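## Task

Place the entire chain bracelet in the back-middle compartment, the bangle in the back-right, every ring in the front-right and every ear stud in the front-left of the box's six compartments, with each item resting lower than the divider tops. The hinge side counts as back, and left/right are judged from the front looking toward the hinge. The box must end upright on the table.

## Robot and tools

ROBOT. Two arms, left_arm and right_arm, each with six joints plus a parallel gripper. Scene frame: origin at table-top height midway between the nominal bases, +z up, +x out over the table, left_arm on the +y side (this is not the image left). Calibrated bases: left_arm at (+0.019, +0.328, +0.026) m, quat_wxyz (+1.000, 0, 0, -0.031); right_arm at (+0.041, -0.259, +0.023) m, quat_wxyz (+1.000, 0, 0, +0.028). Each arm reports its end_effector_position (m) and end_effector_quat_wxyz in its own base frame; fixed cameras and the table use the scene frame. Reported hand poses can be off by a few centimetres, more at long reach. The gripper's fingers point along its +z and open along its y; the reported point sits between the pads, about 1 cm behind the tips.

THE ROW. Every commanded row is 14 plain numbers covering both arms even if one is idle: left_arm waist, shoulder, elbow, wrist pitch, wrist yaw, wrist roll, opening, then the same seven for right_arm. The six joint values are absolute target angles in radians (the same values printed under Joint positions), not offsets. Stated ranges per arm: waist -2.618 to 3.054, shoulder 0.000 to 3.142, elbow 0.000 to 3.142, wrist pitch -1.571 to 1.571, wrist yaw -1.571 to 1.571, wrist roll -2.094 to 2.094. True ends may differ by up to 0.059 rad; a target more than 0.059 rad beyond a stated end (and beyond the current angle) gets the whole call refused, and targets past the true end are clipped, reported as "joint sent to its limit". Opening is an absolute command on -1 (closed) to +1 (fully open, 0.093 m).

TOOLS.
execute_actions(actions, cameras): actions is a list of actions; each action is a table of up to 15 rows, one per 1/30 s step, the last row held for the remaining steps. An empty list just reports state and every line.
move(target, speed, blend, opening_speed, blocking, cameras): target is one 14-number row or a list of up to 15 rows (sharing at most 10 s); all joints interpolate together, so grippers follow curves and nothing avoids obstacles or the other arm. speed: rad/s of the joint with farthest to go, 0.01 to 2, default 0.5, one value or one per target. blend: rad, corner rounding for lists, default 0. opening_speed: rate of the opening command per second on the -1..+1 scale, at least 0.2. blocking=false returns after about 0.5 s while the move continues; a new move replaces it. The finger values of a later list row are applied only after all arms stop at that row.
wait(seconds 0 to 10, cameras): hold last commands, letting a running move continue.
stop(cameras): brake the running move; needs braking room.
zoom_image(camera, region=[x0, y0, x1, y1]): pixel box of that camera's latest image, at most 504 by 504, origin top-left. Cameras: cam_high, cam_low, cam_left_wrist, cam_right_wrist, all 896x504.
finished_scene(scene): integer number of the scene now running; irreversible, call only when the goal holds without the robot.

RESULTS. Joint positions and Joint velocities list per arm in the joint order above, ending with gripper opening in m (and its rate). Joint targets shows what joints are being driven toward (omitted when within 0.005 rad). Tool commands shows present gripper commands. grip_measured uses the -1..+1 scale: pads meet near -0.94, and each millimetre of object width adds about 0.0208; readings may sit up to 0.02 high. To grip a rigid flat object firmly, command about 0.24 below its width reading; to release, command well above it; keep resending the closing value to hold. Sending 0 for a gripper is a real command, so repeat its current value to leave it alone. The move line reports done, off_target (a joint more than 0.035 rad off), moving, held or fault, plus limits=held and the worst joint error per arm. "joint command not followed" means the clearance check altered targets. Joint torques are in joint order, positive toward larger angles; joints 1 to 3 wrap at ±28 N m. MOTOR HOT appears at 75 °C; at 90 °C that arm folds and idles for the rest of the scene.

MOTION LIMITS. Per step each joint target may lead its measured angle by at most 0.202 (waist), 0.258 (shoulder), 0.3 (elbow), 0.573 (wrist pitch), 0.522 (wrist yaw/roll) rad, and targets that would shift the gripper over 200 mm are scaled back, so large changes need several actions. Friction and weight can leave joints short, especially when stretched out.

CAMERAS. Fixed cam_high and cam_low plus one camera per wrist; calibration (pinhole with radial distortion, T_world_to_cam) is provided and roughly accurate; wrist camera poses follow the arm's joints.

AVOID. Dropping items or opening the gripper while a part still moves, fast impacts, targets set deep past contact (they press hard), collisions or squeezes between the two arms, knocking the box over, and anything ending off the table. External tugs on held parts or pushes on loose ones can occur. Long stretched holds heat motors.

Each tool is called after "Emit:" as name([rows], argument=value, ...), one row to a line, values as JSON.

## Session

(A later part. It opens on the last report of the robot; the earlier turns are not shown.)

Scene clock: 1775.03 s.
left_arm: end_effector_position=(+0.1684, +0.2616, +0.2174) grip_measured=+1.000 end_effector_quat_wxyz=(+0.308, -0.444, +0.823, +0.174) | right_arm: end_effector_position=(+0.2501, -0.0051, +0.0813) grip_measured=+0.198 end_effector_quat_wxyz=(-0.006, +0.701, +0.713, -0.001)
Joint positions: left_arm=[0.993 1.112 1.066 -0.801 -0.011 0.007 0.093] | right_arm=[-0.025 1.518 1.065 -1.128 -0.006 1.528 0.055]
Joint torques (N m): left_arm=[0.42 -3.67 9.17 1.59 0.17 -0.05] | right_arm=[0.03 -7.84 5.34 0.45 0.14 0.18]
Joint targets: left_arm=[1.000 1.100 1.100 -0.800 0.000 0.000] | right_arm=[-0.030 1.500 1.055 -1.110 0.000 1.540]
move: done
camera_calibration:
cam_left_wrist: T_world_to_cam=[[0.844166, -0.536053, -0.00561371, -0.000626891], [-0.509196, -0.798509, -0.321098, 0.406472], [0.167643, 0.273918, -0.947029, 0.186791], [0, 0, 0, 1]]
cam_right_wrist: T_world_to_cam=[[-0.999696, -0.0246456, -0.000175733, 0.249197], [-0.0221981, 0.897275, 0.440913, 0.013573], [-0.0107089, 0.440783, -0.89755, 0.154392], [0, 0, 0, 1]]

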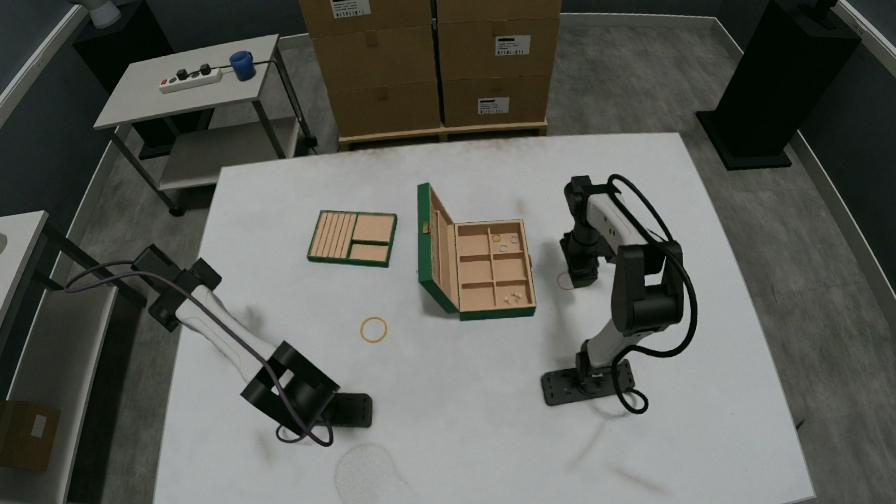

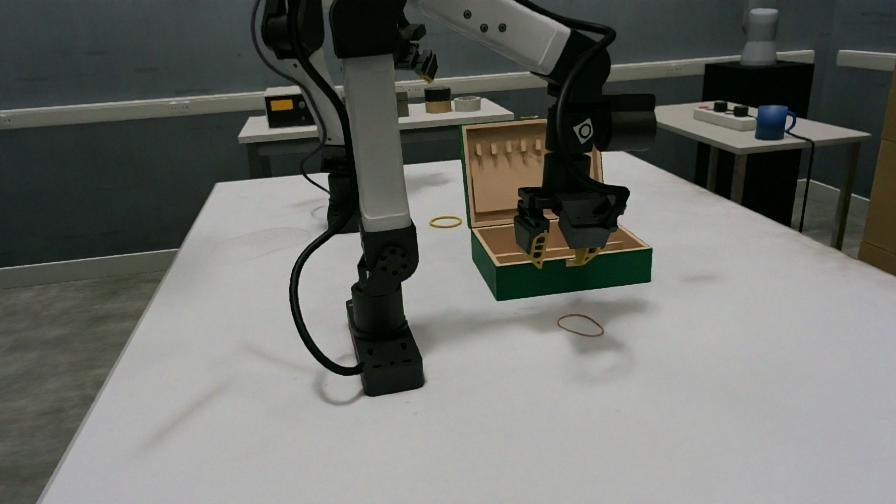

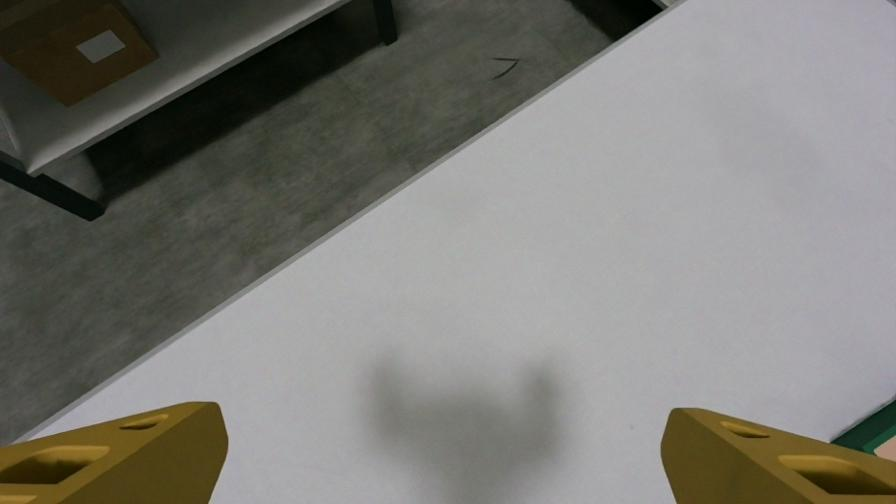

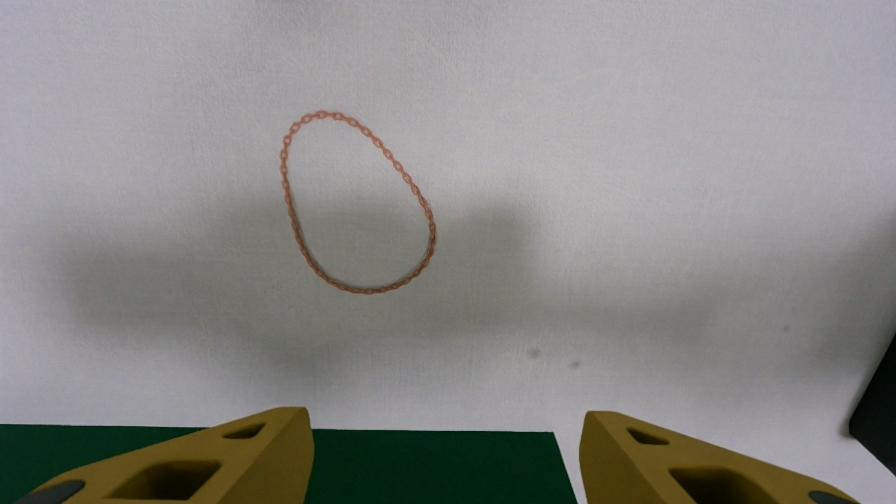

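Emit:
execute_actions(actions=[])

Emit:
zoom_image(camera="cam_right_wrist", region=[200, 60, 560, 360])

Scene clock: 1812.53 s.
left_arm: end_effector_position=(+0.1684, +0.2616, +0.2174) grip_measured=+1.000 end_effector_quat_wxyz=(+0.308, -0.444, +0.823, +0.174) | right_arm: end_effector_position=(+0.2503, -0.0051, +0.0813) grip_measured=+0.198 end_effector_quat_wxyz=(-0.006, +0.701, +0.713, -0.001)
Joint positions: left_arm=[0.993 1.112 1.066 -0.801 -0.011 0.007 0.093] | right_arm=[-0.025 1.518 1.065 -1.127 -0.006 1.528 0.055]
Joint velocities: within noise
Joint torques (N m): left_arm=[0.4 -3.67 9.17 1.59 0.16 -0.05] | right_arm=[0.03 -7.86 5.37 0.43 0.14 0.18]
Motor temperatures (°C): left_arm=[26 33 53 45 26 27 27] | right_arm=[29 54 40 28 26 25 28]
Heat: left arm: 53 °C; right arm: 54 °C.
Joint targets: left_arm=[1.000 1.100 1.100 -0.800 0.000 0.000] | right_arm=[-0.030 1.500 1.055 -1.110 0.000 1.540]
Tool commands: left_gripper/opening=+1.0 right_gripper/opening=+0.2
camera_calibration:
cam_left_wrist: T_world_to_cam=[[0.844166, -0.536053, -0.00561371, -0.000626891], [-0.509196, -0.798509, -0.321098, 0.406472], [0.167643, 0.273918, -0.947029, 0.186791], [0, 0, 0, 1]] pos_world=[0.176189, 0.27307, 0.30741]
cam_right_wrist: T_world_to_cam=[[-0.999705, -0.0242643, -0.000935119, 0.249448], [-0.022191, 0.897294, 0.440876, 0.0135834], [-0.00985845, 0.440767, -0.897568, 0.154182], [0, 0, 0, 1]] pos_world=[0.251196, -0.0740941, 0.132634]

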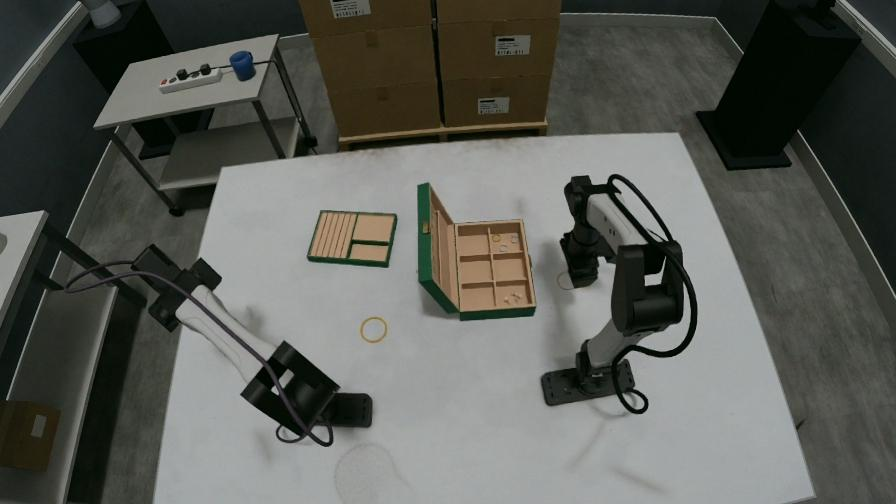

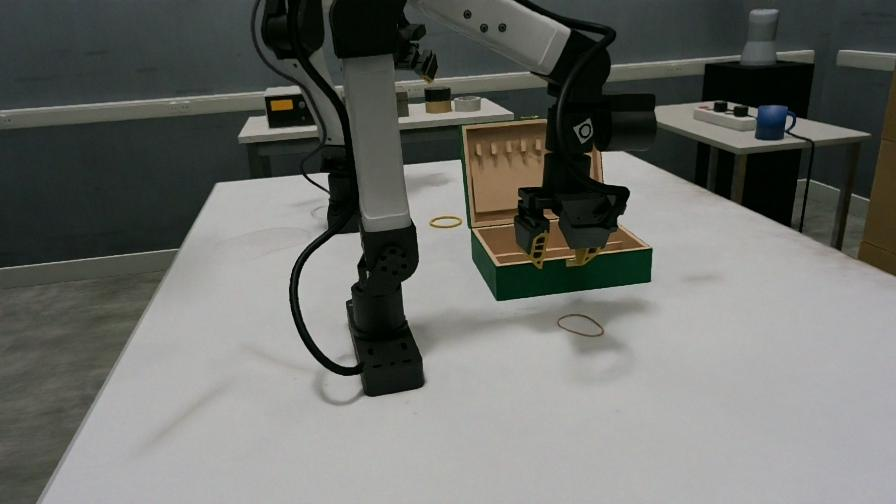

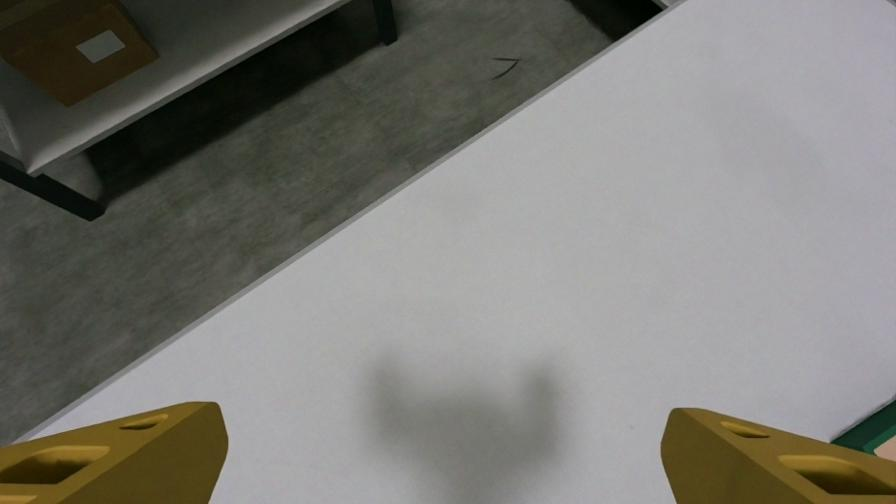

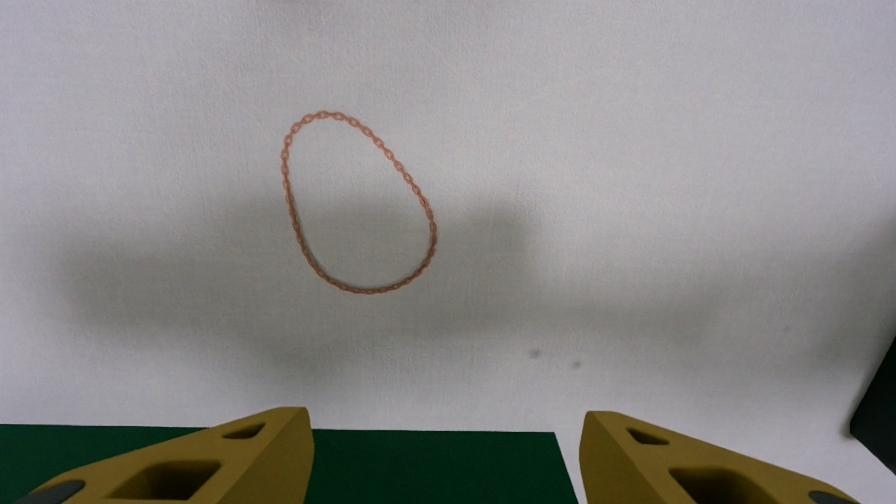

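Scaled by 1.400 from the camera's 896x504 image, which has a finer 1280x720 frame.

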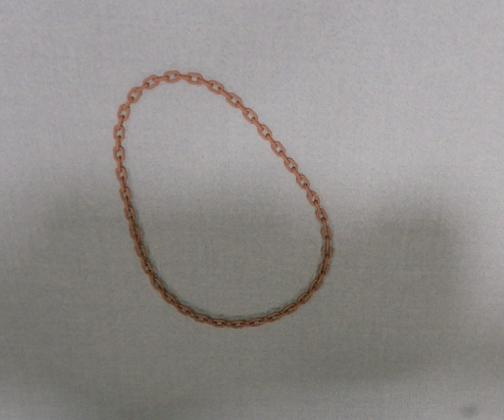

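Emit:
move([
  [1.0,1.1,1.1,-0.8,0,0,1,-0.043,1.646,0.959,-0.82,0,1.56,1],
], cameras=["cam_right_wrist"])

Emit:
move([
  [1.0,1.1,1.1,-0.8,0,0,1,-0.043,1.718,0.876,-0.665,0,1.56,1],
], speed=0.15, cameras=["cam_right_wrist"])

Scene clock: 1842.03 s.
left_arm: end_effector_position=(+0.1684, +0.2616, +0.2174) grip_measured=+1.000 end_effector_quat_wxyz=(+0.308, -0.444, +0.823, +0.174) | right_arm: end_effector_position=(+0.2819, -0.0093, +0.0304) grip_measured=+1.000 end_effector_quat_wxyz=(+0.021, +0.711, +0.702, +0.024)
Joint positions: left_arm=[0.993 1.112 1.066 -0.801 -0.011 0.007 0.093] | right_arm=[-0.037 1.635 0.967 -0.839 -0.006 1.548 0.093]
Joint torques (N m): left_arm=[0.4 -3.69 9.17 1.59 0.16 -0.05] | right_arm=[-0.09 -6.01 5.26 0.61 0.15 0.17]
Joint targets: left_arm=[1.000 1.100 1.100 -0.800 0.000 0.000] | right_arm=[-0.043 1.646 0.959 -0.820 0.000 1.560]
move: done
camera_calibration:
cam_right_wrist: T_world_to_cam=[[-0.997182, 0.00691039, -0.0747067, 0.282736], [-0.0265487, 0.898821, 0.437512, 0.0417767], [0.0701713, 0.438262, -0.896104, 0.0879807], [0, 0, 0, 1]]
Images, in order: cam_right_wrist.

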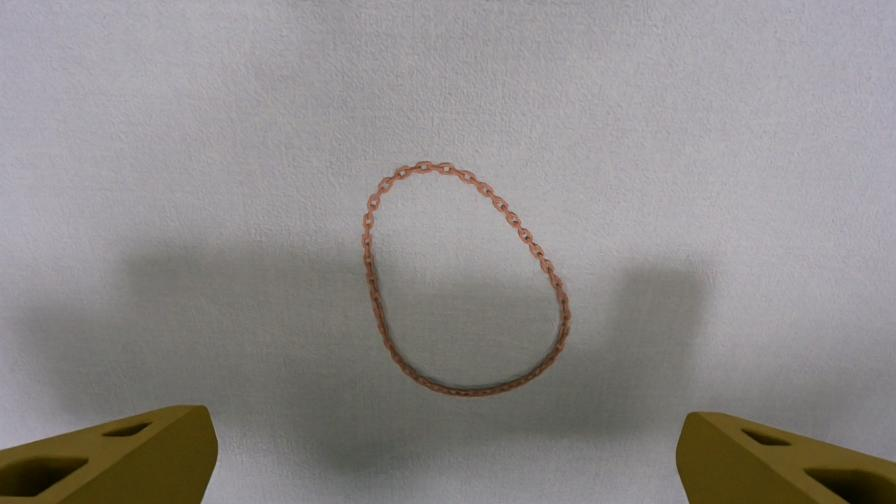

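Scene clock: 1843.43 s.
left_arm: end_effector_position=(+0.1684, +0.2616, +0.2174) grip_measured=+1.000 end_effector_quat_wxyz=(+0.308, -0.444, +0.823, +0.174) | right_arm: end_effector_position=(+0.2815, -0.0093, -0.0032) grip_measured=+1.000 end_effector_quat_wxyz=(+0.021, +0.712, +0.702, +0.024)
Joint positions: left_arm=[0.993 1.112 1.066 -0.801 -0.011 0.007 0.093] | right_arm=[-0.037 1.701 0.888 -0.695 -0.006 1.548 0.093]
Joint torques (N m): left_arm=[0.4 -3.69 9.17 1.59 0.17 -0.05] | right_arm=[-0.08 -5.63 4.41 0.73 0.14 0.17]
Joint targets: left_arm=[1.000 1.100 1.100 -0.800 0.000 0.000] | right_arm=[-0.043 1.718 0.876 -0.665 0.000 1.560]
move: done
camera_calibration:
cam_right_wrist: T_world_to_cam=[[-0.997237, 0.00728994, -0.0739334, 0.279825], [-0.0258444, 0.898975, 0.437238, 0.0563417], [0.0696517, 0.43794, -0.896302, 0.0580049], [0, 0, 0, 1]]
Images, in order: cam_right_wrist.

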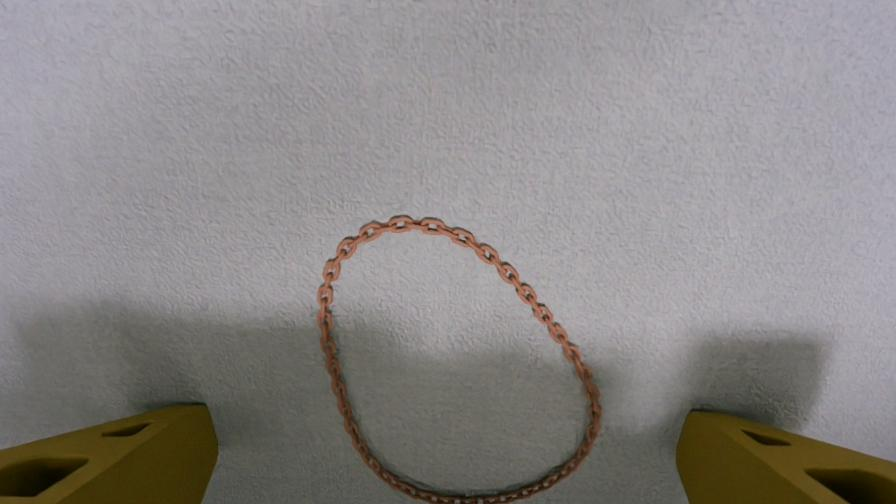

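Emit:
move([
  [1.0,1.1,1.1,-0.8,0,0,1,-0.043,1.735,0.862,-0.634,0,1.56,1],
], speed=0.1, cameras=[])

Emit:
move([
  [1.0,1.1,1.1,-0.8,0,0,1,-0.043,1.735,0.862,-0.634,0,1.56,-0.6],
], opening_speed=0.4, cameras=["cam_right_wrist"])

Emit:
move([
  [1.0,1.1,1.1,-0.8,0,0,1,-0.043,1.735,0.862,-0.634,0,1.56,-1],
], opening_speed=0.4, cameras=["cam_right_wrist"])

Scene clock: 1857.87 s.
left_arm: end_effector_position=(+0.1684, +0.2616, +0.2174) grip_measured=+1.000 end_effector_quat_wxyz=(+0.308, -0.444, +0.823, +0.174) | right_arm: end_effector_position=(+0.2813, -0.0093, -0.0036) grip_measured=+1.000 end_effector_quat_wxyz=(+0.021, +0.712, +0.702, +0.024)
Joint positions: left_arm=[0.993 1.112 1.066 -0.801 -0.011 0.007 0.093] | right_arm=[-0.037 1.701 0.886 -0.693 -0.006 1.548 0.093]
Joint torques (N m): left_arm=[0.39 -3.67 9.17 1.59 0.16 -0.05] | right_arm=[-0.08 -4.01 3.28 1.03 0.14 0.17]
Joint targets: left_arm=[1.000 1.100 1.100 -0.800 0.000 0.000] | right_arm=[-0.043 1.735 0.862 -0.634 0.000 1.560]
move: off_target (right_arm); right_arm: the wrist pitch is farthest, 0.059 rad from its target

Scene clock: 1862.07 s.
left_arm: end_effector_position=(+0.1684, +0.2616, +0.2174) grip_measured=+1.000 end_effector_quat_wxyz=(+0.308, -0.444, +0.823, +0.174) | right_arm: end_effector_position=(+0.2810, -0.0093, -0.0039) grip_measured=-0.597 end_effector_quat_wxyz=(+0.021, +0.712, +0.702, +0.024)
Joint positions: left_arm=[0.993 1.112 1.066 -0.801 -0.011 0.007 0.093] | right_arm=[-0.037 1.701 0.885 -0.692 -0.006 1.548 0.017]
Joint torques (N m): left_arm=[0.4 -3.67 9.17 1.59 0.17 -0.05] | right_arm=[-0.09 -4 3.36 1.02 0.15 0.17]
Joint targets: left_arm=[1.000 1.100 1.100 -0.800 0.000 0.000] | right_arm=[-0.043 1.735 0.862 -0.634 0.000 1.560]
move: off_target (right_arm); right_arm: the wrist pitch is farthest, 0.058 rad from its target
camera_calibration:
cam_right_wrist: T_world_to_cam=[[-0.997265, 0.00729097, -0.0735531, 0.279278], [-0.0256777, 0.898969, 0.43726, 0.0565501], [0.06931, 0.437953, -0.896322, 0.0575436], [0, 0, 0, 1]]
Images, in order: cam_right_wrist.

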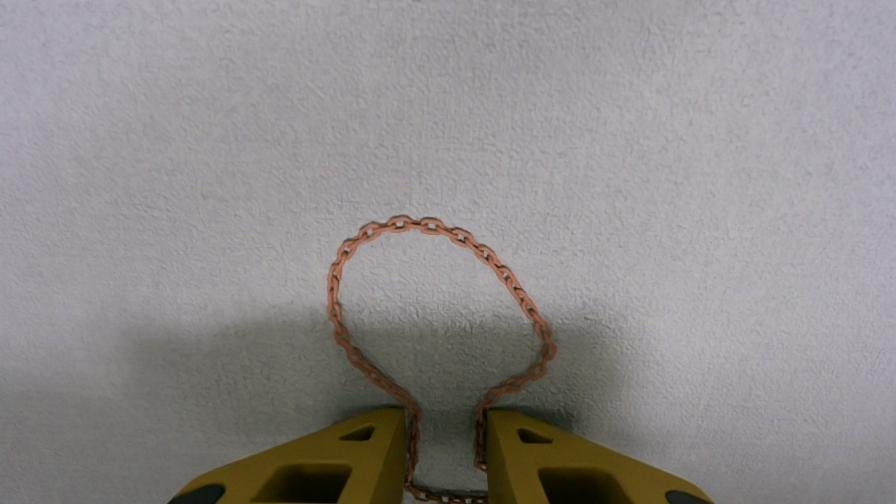

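Scene clock: 1863.40 s.
left_arm: end_effector_position=(+0.1684, +0.2616, +0.2174) grip_measured=+1.000 end_effector_quat_wxyz=(+0.308, -0.444, +0.823, +0.174) | right_arm: end_effector_position=(+0.2820, -0.0093, -0.0038) grip_measured=-0.967 end_effector_quat_wxyz=(+0.022, +0.712, +0.702, +0.025)
Joint positions: left_arm=[0.993 1.112 1.066 -0.801 -0.011 0.007 0.093] | right_arm=[-0.037 1.701 0.885 -0.688 -0.006 1.548 0]
Joint torques (N m): left_arm=[0.4 -3.67 9.18 1.59 0.16 -0.05] | right_arm=[-0.09 -4.01 3.37 0.99 0.15 0.17]
Joint targets: left_arm=[1.000 1.100 1.100 -0.800 0.000 0.000] | right_arm=[-0.043 1.735 0.862 -0.634 0.000 1.560]
move: off_target (right_arm); right_arm: the wrist pitch is farthest, 0.054 rad from its target
camera_calibration:
cam_right_wrist: T_world_to_cam=[[-0.996947, 0.00727934, -0.0777355, 0.280189], [-0.0275108, 0.899036, 0.43701, 0.0570972], [0.0730681, 0.437815, -0.896091, 0.0564888], [0, 0, 0, 1]]
Images, in order: cam_right_wrist.

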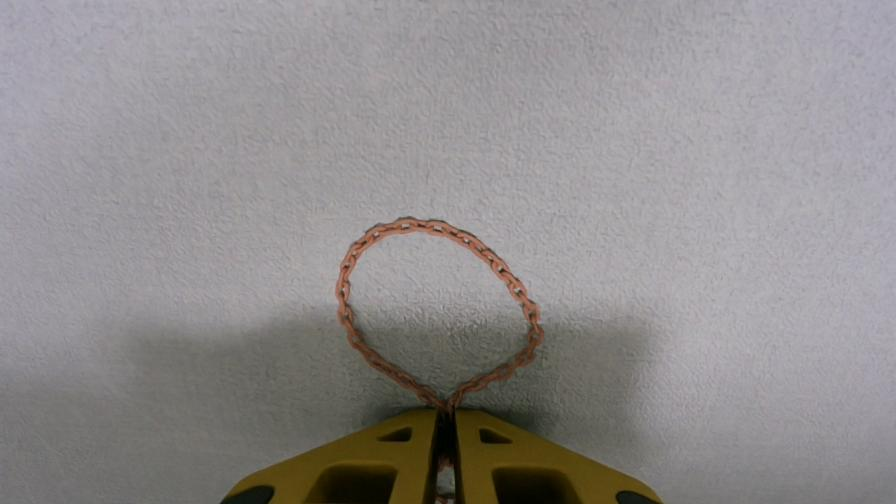

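Emit:
move(target=[1.0,1.1,1.1,-0.8,0,0,1,-0.043,1.646,0.959,-0.82,0,1.56,-1], speed=0.06, cameras=["cam_right_wrist"])

Emit:
move(target=[1.0,1.1,1.1,-0.8,0,0,1,-0.043,1.56,1.361,-1.307,0,1.56,-1], speed=0.1, cameras=["cam_right_wrist","cam_low"])

Emit:
zoom_image(camera="cam_low", region=[480, 160, 700, 340])

Scene clock: 1876.77 s.
left_arm: end_effector_position=(+0.1684, +0.2616, +0.2174) grip_measured=+1.000 end_effector_quat_wxyz=(+0.308, -0.444, +0.823, +0.174) | right_arm: end_effector_position=(+0.2787, -0.0092, +0.0157) grip_measured=-0.973 end_effector_quat_wxyz=(+0.013, +0.712, +0.702, +0.017)
Joint positions: left_arm=[0.993 1.112 1.066 -0.801 -0.011 0.007 0.093] | right_arm=[-0.037 1.669 0.94 -0.8 -0.006 1.548 0]
Joint torques (N m): left_arm=[0.4 -3.67 9.18 1.59 0.17 -0.05] | right_arm=[-0.09 -9.35 7.54 0.11 0.14 0.17]
Joint targets: left_arm=[1.000 1.100 1.100 -0.800 0.000 0.000] | right_arm=[-0.043 1.646 0.959 -0.820 0.000 1.560]
move: done
camera_calibration:
cam_right_wrist: T_world_to_cam=[[-0.998585, 0.0077209, -0.0526213, 0.278508], [-0.0161542, 0.898631, 0.438408, 0.045178], [0.050672, 0.438637, -0.897235, 0.0804345], [0, 0, 0, 1]]
Images, in order: cam_right_wrist.

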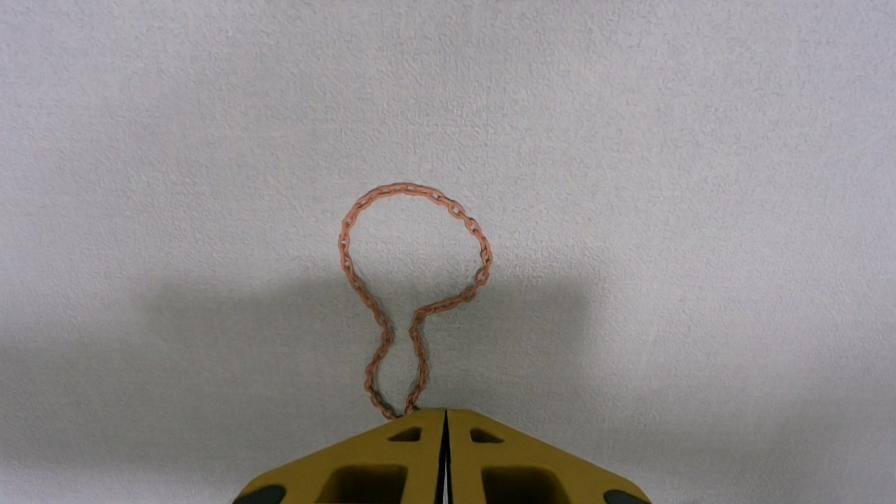

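Scene clock: 1882.13 s.
left_arm: end_effector_position=(+0.1684, +0.2616, +0.2174) grip_measured=+1.000 end_effector_quat_wxyz=(+0.308, -0.444, +0.823, +0.174) | right_arm: end_effector_position=(+0.2855, -0.0094, +0.1351) grip_measured=-0.973 end_effector_quat_wxyz=(+0.014, +0.712, +0.702, +0.017)
Joint positions: left_arm=[0.993 1.112 1.066 -0.801 -0.011 0.007 0.093] | right_arm=[-0.037 1.582 1.341 -1.287 -0.006 1.548 0]
Joint torques (N m): left_arm=[0.4 -3.69 9.18 1.59 0.17 -0.05] | right_arm=[-0.06 -9.13 8.43 0.18 0.14 0.16]
Joint targets: left_arm=[1.000 1.100 1.100 -0.800 0.000 0.000] | right_arm=[-0.043 1.560 1.361 -1.307 0.000 1.560]
move: done
camera_calibration:
cam_right_wrist: T_world_to_cam=[[-0.998544, 0.00771942, -0.0533828, 0.291622], [-0.0164884, 0.898643, 0.43837, -0.00673515], [0.0513561, 0.438612, -0.897208, 0.18713], [0, 0, 0, 1]]
Images, in order: cam_low, cam_right_wrist.

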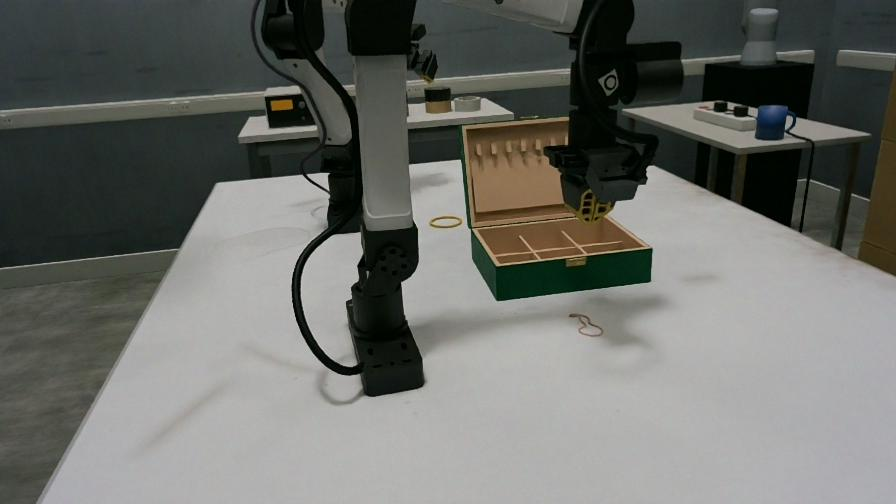

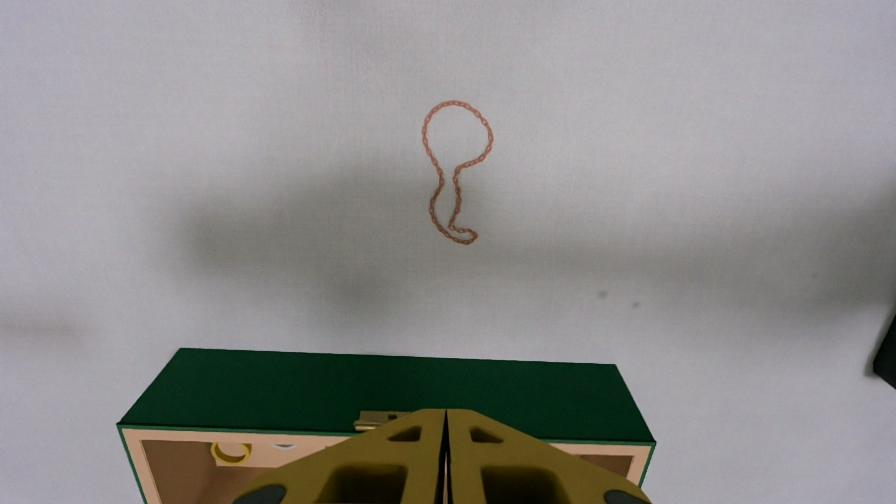

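Scaled by 2.291 from the camera's 896x504 image, which has a finer 1280x720 frame.

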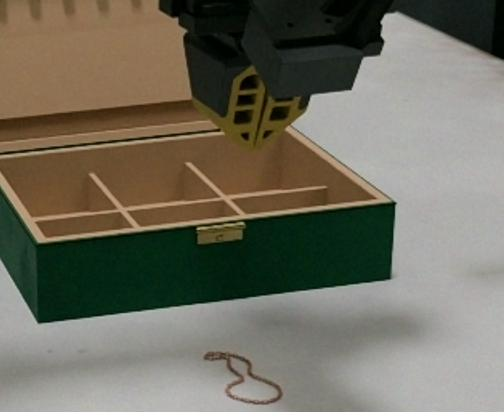

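Emit:
move(target=[1.0,1.1,1.1,-0.8,0,0,1,0.038,1.722,1.046,-0.895,0,1.60,0.1], cameras=["cam_right_wrist"])

Emit:
move(target=[1.0,1.1,1.1,-0.8,0,0,1,0.038,1.787,0.970,-0.76,0,1.60,0.1], speed=0.15, cameras=["cam_right_wrist"])

Scene clock: 1906.53 s.
left_arm: end_effector_position=(+0.1684, +0.2616, +0.2174) grip_measured=+1.000 end_effector_quat_wxyz=(+0.308, -0.444, +0.823, +0.174) | right_arm: end_effector_position=(+0.2866, +0.0104, +0.0298) grip_measured=+0.098 end_effector_quat_wxyz=(-0.003, +0.701, +0.713, +0.001)
Joint positions: left_arm=[0.993 1.112 1.066 -0.801 -0.011 0.007 0.093] | right_arm=[0.033 1.712 1.052 -0.914 -0.006 1.588 0.05]
Joint torques (N m): left_arm=[0.42 -3.67 9.17 1.59 0.17 -0.06] | right_arm=[0.94 -6.76 5.3 0.45 0.14 0.2]
Joint targets: left_arm=[1.000 1.100 1.100 -0.800 0.000 0.000] | right_arm=[0.038 1.722 1.046 -0.895 0.000 1.600]
move: done
camera_calibration:
cam_right_wrist: T_world_to_cam=[[-0.999722, -0.0223688, -0.00741555, 0.286267], [-0.0233506, 0.897826, 0.439731, 0.0235892], [-0.00317838, 0.439782, -0.898099, 0.0995474], [0, 0, 0, 1]]
Images, in order: cam_right_wrist.

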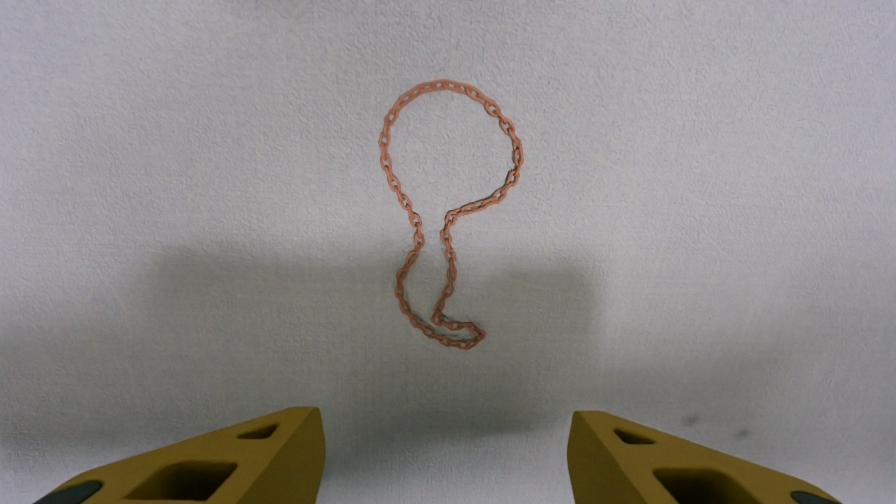

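Scene clock: 1907.73 s.
left_arm: end_effector_position=(+0.1684, +0.2616, +0.2174) grip_measured=+1.000 end_effector_quat_wxyz=(+0.308, -0.444, +0.823, +0.174) | right_arm: end_effector_position=(+0.2846, +0.0103, -0.0020) grip_measured=+0.098 end_effector_quat_wxyz=(-0.006, +0.702, +0.713, -0.002)
Joint positions: left_arm=[0.993 1.112 1.066 -0.801 -0.011 0.007 0.093] | right_arm=[0.033 1.771 0.981 -0.792 -0.006 1.588 0.05]
Joint torques (N m): left_arm=[0.4 -3.67 9.17 1.59 0.17 -0.05] | right_arm=[0.94 -6.35 4.51 0.57 0.14 0.18]
Joint targets: left_arm=[1.000 1.100 1.100 -0.800 0.000 0.000] | right_arm=[0.038 1.787 0.970 -0.760 0.000 1.600]
move: done
camera_calibration:
cam_right_wrist: T_world_to_cam=[[-0.999758, -0.0219883, 0.000978503, 0.284033], [-0.019319, 0.897956, 0.439661, 0.036443], [-0.0105461, 0.439535, -0.898163, 0.0730957], [0, 0, 0, 1]]
Images, in order: cam_right_wrist.

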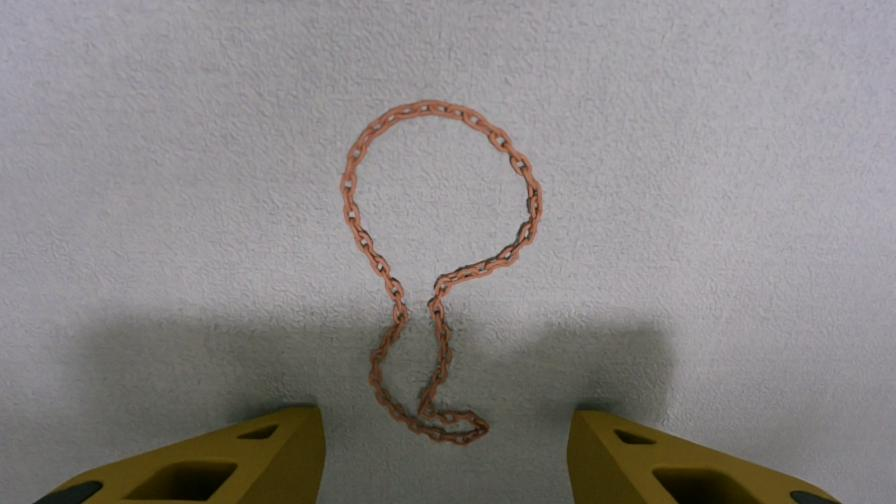

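Emit:
move(target=[1.0,1.1,1.1,-0.8,0,0,1,0.038,1.813,0.948,-0.71,0,1.60,0.1], speed=0.1, cameras=["cam_right_wrist"])

Emit:
move(target=[1.0,1.1,1.1,-0.8,0,0,1,0.038,1.813,0.948,-0.71,0,1.60,-0.6], opening_speed=0.4, cameras=["cam_right_wrist"])

Emit:
move(target=[1.0,1.1,1.1,-0.8,0,0,1,0.038,1.813,0.948,-0.71,0,1.60,-1], opening_speed=0.4, cameras=["cam_right_wrist"])

Emit:
move(target=[1.0,1.1,1.1,-0.8,0,0,1,0.038,1.722,1.046,-0.895,0,1.60,-1], speed=0.06, cameras=["cam_right_wrist"])

Scene clock: 1924.73 s.
left_arm: end_effector_position=(+0.1684, +0.2616, +0.2174) grip_measured=+1.000 end_effector_quat_wxyz=(+0.308, -0.444, +0.823, +0.174) | right_arm: end_effector_position=(+0.2844, +0.0103, -0.0029) grip_measured=+0.098 end_effector_quat_wxyz=(-0.005, +0.702, +0.713, -0.002)
Joint positions: left_arm=[0.993 1.112 1.066 -0.801 -0.011 0.007 0.093] | right_arm=[0.033 1.771 0.977 -0.786 -0.006 1.588 0.05]
Joint torques (N m): left_arm=[0.4 -3.67 9.18 1.59 0.17 -0.06] | right_arm=[0.95 -3.86 2.8 1.05 0.14 0.17]
Joint targets: left_arm=[1.000 1.100 1.100 -0.800 0.000 0.000] | right_arm=[0.038 1.813 0.948 -0.710 0.000 1.600]
move: off_target (right_arm); right_arm: the wrist pitch is farthest, 0.076 rad from its target
camera_calibration:
cam_right_wrist: T_world_to_cam=[[-0.999758, -0.0219883, -0.00054731, 0.283895], [-0.0199895, 0.897934, 0.439676, 0.0369973], [-0.00917628, 0.43958, -0.898156, 0.0719668], [0, 0, 0, 1]]
Images, in order: cam_right_wrist.

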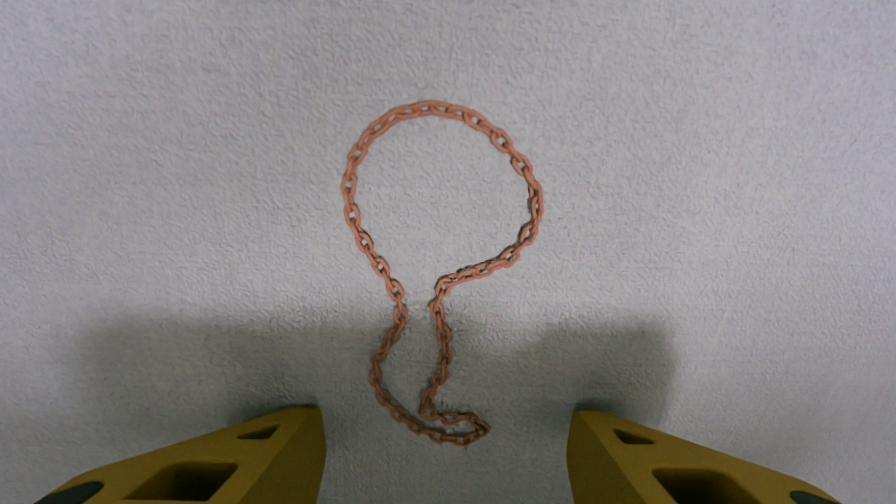

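Scene clock: 1926.70 s.
left_arm: end_effector_position=(+0.1684, +0.2616, +0.2174) grip_measured=+1.000 end_effector_quat_wxyz=(+0.308, -0.444, +0.823, +0.174) | right_arm: end_effector_position=(+0.3002, +0.0105, -0.0033) grip_measured=-0.597 end_effector_quat_wxyz=(+0.018, +0.701, +0.712, +0.021)
Joint positions: left_arm=[0.993 1.112 1.066 -0.801 -0.011 0.007 0.093] | right_arm=[0.033 1.773 0.975 -0.718 -0.004 1.589 0.017]
Joint torques (N m): left_arm=[0.42 -3.67 9.17 1.59 0.17 -0.05] | right_arm=[0.94 -4.19 3.06 0.49 0.12 0.17]
Joint targets: left_arm=[1.000 1.100 1.100 -0.800 0.000 0.000] | right_arm=[0.038 1.813 0.948 -0.710 0.000 1.600]
move: off_target (right_arm); right_arm: the shoulder is farthest, 0.040 rad from its target
camera_calibration:
cam_right_wrist: T_world_to_cam=[[-0.997628, -0.0215565, -0.0653666, 0.298787], [-0.0480776, 0.897849, 0.437672, 0.0457744], [0.0492547, 0.439776, -0.896756, 0.0540555], [0, 0, 0, 1]]
Images, in order: cam_right_wrist.

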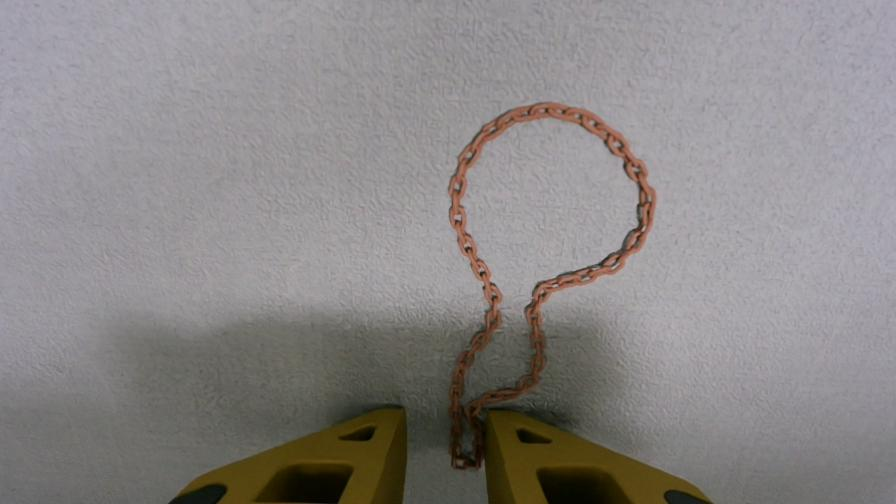

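Scene clock: 1928.03 s.
left_arm: end_effector_position=(+0.1684, +0.2616, +0.2174) grip_measured=+1.000 end_effector_quat_wxyz=(+0.308, -0.444, +0.823, +0.174) | right_arm: end_effector_position=(+0.3012, +0.0105, -0.0033) grip_measured=-0.967 end_effector_quat_wxyz=(+0.019, +0.701, +0.712, +0.023)
Joint positions: left_arm=[0.993 1.112 1.066 -0.801 -0.011 0.007 0.093] | right_arm=[0.033 1.773 0.975 -0.714 -0.004 1.589 0]
Joint torques (N m): left_arm=[0.4 -3.66 9.18 1.59 0.17 -0.06] | right_arm=[0.94 -4.25 3.06 0.45 0.12 0.17]
Joint targets: left_arm=[1.000 1.100 1.100 -0.800 0.000 0.000] | right_arm=[0.038 1.813 0.948 -0.710 0.000 1.600]
move: off_target (right_arm); right_arm: the shoulder is farthest, 0.040 rad from its target
camera_calibration:
cam_right_wrist: T_world_to_cam=[[-0.997346, -0.0215472, -0.0695531, 0.299705], [-0.049913, 0.897788, 0.43759, 0.0463211], [0.0530151, 0.4399, -0.896481, 0.05291], [0, 0, 0, 1]]
Images, in order: cam_right_wrist.

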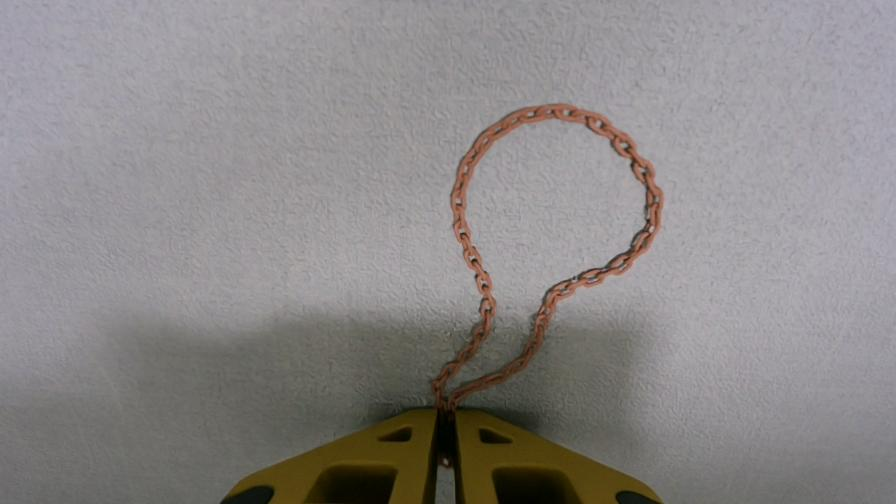

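Scene clock: 1931.57 s.
left_arm: end_effector_position=(+0.1684, +0.2616, +0.2174) grip_measured=+1.000 end_effector_quat_wxyz=(+0.308, -0.444, +0.823, +0.174) | right_arm: end_effector_position=(+0.2843, +0.0100, +0.0150) grip_measured=-0.973 end_effector_quat_wxyz=(-0.009, +0.702, +0.712, -0.007)
Joint positions: left_arm=[0.993 1.112 1.066 -0.801 -0.011 0.007 0.093] | right_arm=[0.033 1.746 1.028 -0.875 -0.004 1.589 0]
Joint torques (N m): left_arm=[0.4 -3.67 9.17 1.59 0.17 -0.05] | right_arm=[0.94 -10.15 7.42 -0.01 0.11 0.17]
Joint targets: left_arm=[1.000 1.100 1.100 -0.800 0.000 0.000] | right_arm=[0.038 1.722 1.046 -0.895 0.000 1.600]
move: done
camera_calibration:
cam_right_wrist: T_world_to_cam=[[-0.999693, -0.0212425, 0.0127853, 0.283517], [-0.0135036, 0.89898, 0.437781, 0.027626], [-0.0207933, 0.437474, -0.898991, 0.0914509], [0, 0, 0, 1]]
Images, in order: cam_right_wrist.

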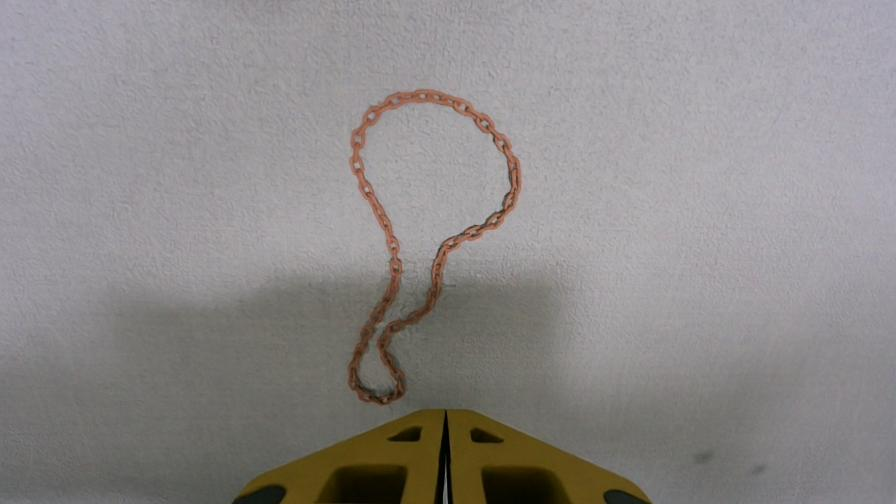

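Emit:
move([
  [1.0,1.1,1.1,-0.8,0,0,1,-0.03,1.65,1.15,-1.1,-0.06,0.09,1],
  [1.0,1.1,1.1,-0.8,0,0,1,-0.083,1.752,1.081,-0.90,-0.06,0.09,1],
], blend=[0.1,0], cameras=["cam_right_wrist","cam_low"])

Scene clock: 1967.07 s.
left_arm: end_effector_position=(+0.1684, +0.2616, +0.2174) grip_measured=+1.000 end_effector_quat_wxyz=(+0.308, -0.444, +0.823, +0.174) | right_arm: end_effector_position=(+0.2951, -0.0144, +0.0300) grip_measured=+1.000 end_effector_quat_wxyz=(-0.001, +0.090, +0.996, +0.026)
Joint positions: left_arm=[0.993 1.112 1.066 -0.801 -0.011 0.007 0.093] | right_arm=[-0.078 1.742 1.088 -0.919 -0.051 0.102 0.093]
Joint torques (N m): left_arm=[0.4 -3.67 9.17 1.59 0.17 -0.05] | right_arm=[0.06 -7.15 5.35 0.56 -0.09 -0.08]
Joint targets: left_arm=[1.000 1.100 1.100 -0.800 0.000 0.000] | right_arm=[-0.083 1.752 1.081 -0.900 -0.060 0.090]
move: done
camera_calibration:
cam_right_wrist: T_world_to_cam=[[-0.173009, -0.983011, -0.0612904, 0.0379925], [-0.888622, 0.128954, 0.440139, 0.290225], [-0.424758, 0.130612, -0.895836, 0.230569], [0, 0, 0, 1]]
Images, in order: cam_low, cam_right_wrist.

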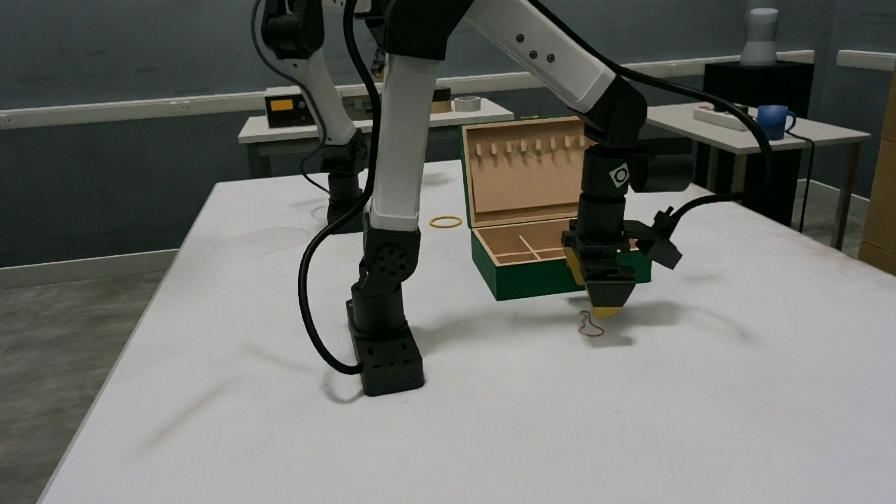

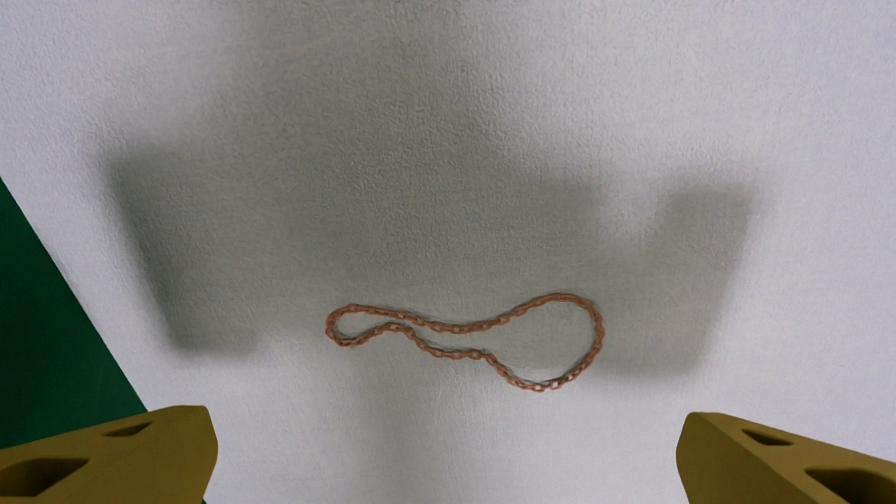

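Emit:
move(target=[1.0,1.1,1.1,-0.8,0,0,1,-0.083,1.8145,1.0055,-0.762,-0.06,0.09,1], speed=0.15, cameras=["cam_right_wrist","cam_low"])

Emit:
zoom_image(camera="cam_low", region=[480, 200, 700, 360])

Scene clock: 1978.73 s.
left_arm: end_effector_position=(+0.1684, +0.2616, +0.2174) grip_measured=+1.000 end_effector_quat_wxyz=(+0.308, -0.444, +0.823, +0.174) | right_arm: end_effector_position=(+0.2940, -0.0144, -0.0019) grip_measured=+1.000 end_effector_quat_wxyz=(-0.003, +0.090, +0.996, +0.026)
Joint positions: left_arm=[0.993 1.112 1.066 -0.801 -0.011 0.007 0.093] | right_arm=[-0.078 1.799 1.015 -0.793 -0.051 0.102 0.093]
Joint torques (N m): left_arm=[0.4 -3.67 9.17 1.59 0.17 -0.05] | right_arm=[0.06 -6.79 4.68 0.67 -0.09 -0.07]
Joint targets: left_arm=[1.000 1.100 1.100 -0.800 0.000 0.000] | right_arm=[-0.083 1.815 1.005 -0.762 -0.060 0.090]
move: done
camera_calibration:
cam_right_wrist: T_world_to_cam=[[-0.172843, -0.983061, -0.0609656, 0.0358791], [-0.887168, 0.128498, 0.443195, 0.302819], [-0.427853, 0.13069, -0.89435, 0.202409], [0, 0, 0, 1]]
Images, in order: cam_low, cam_right_wrist.

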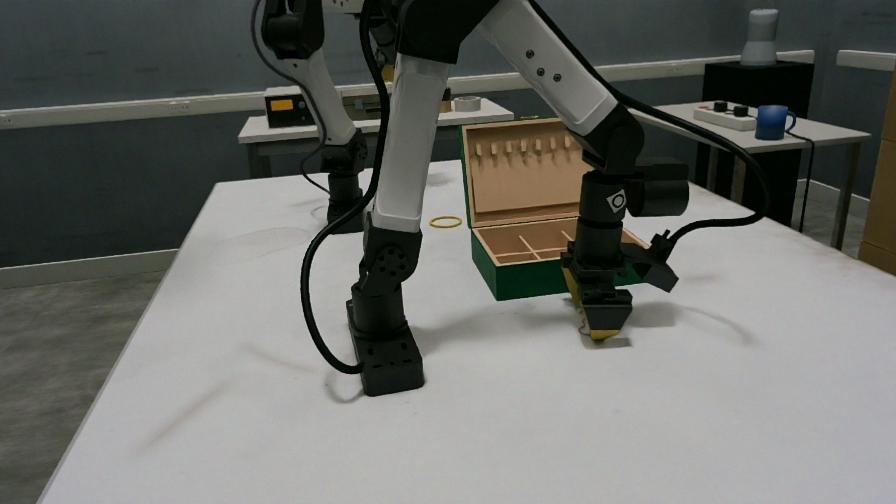

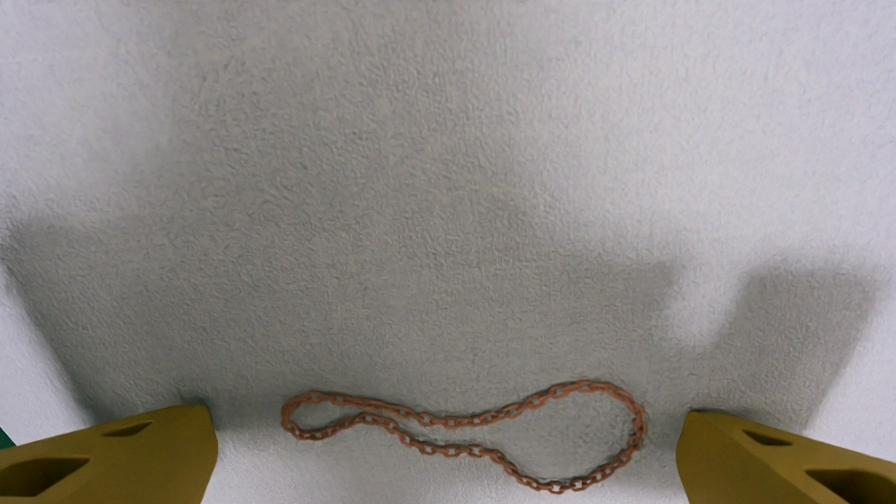

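Scaled by 2.291 from the camera's 896x504 image, which has a finer 1280x720 frame.

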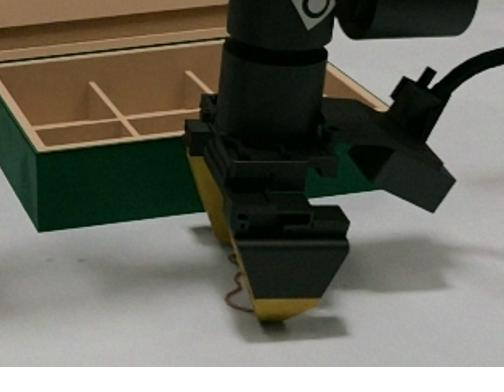

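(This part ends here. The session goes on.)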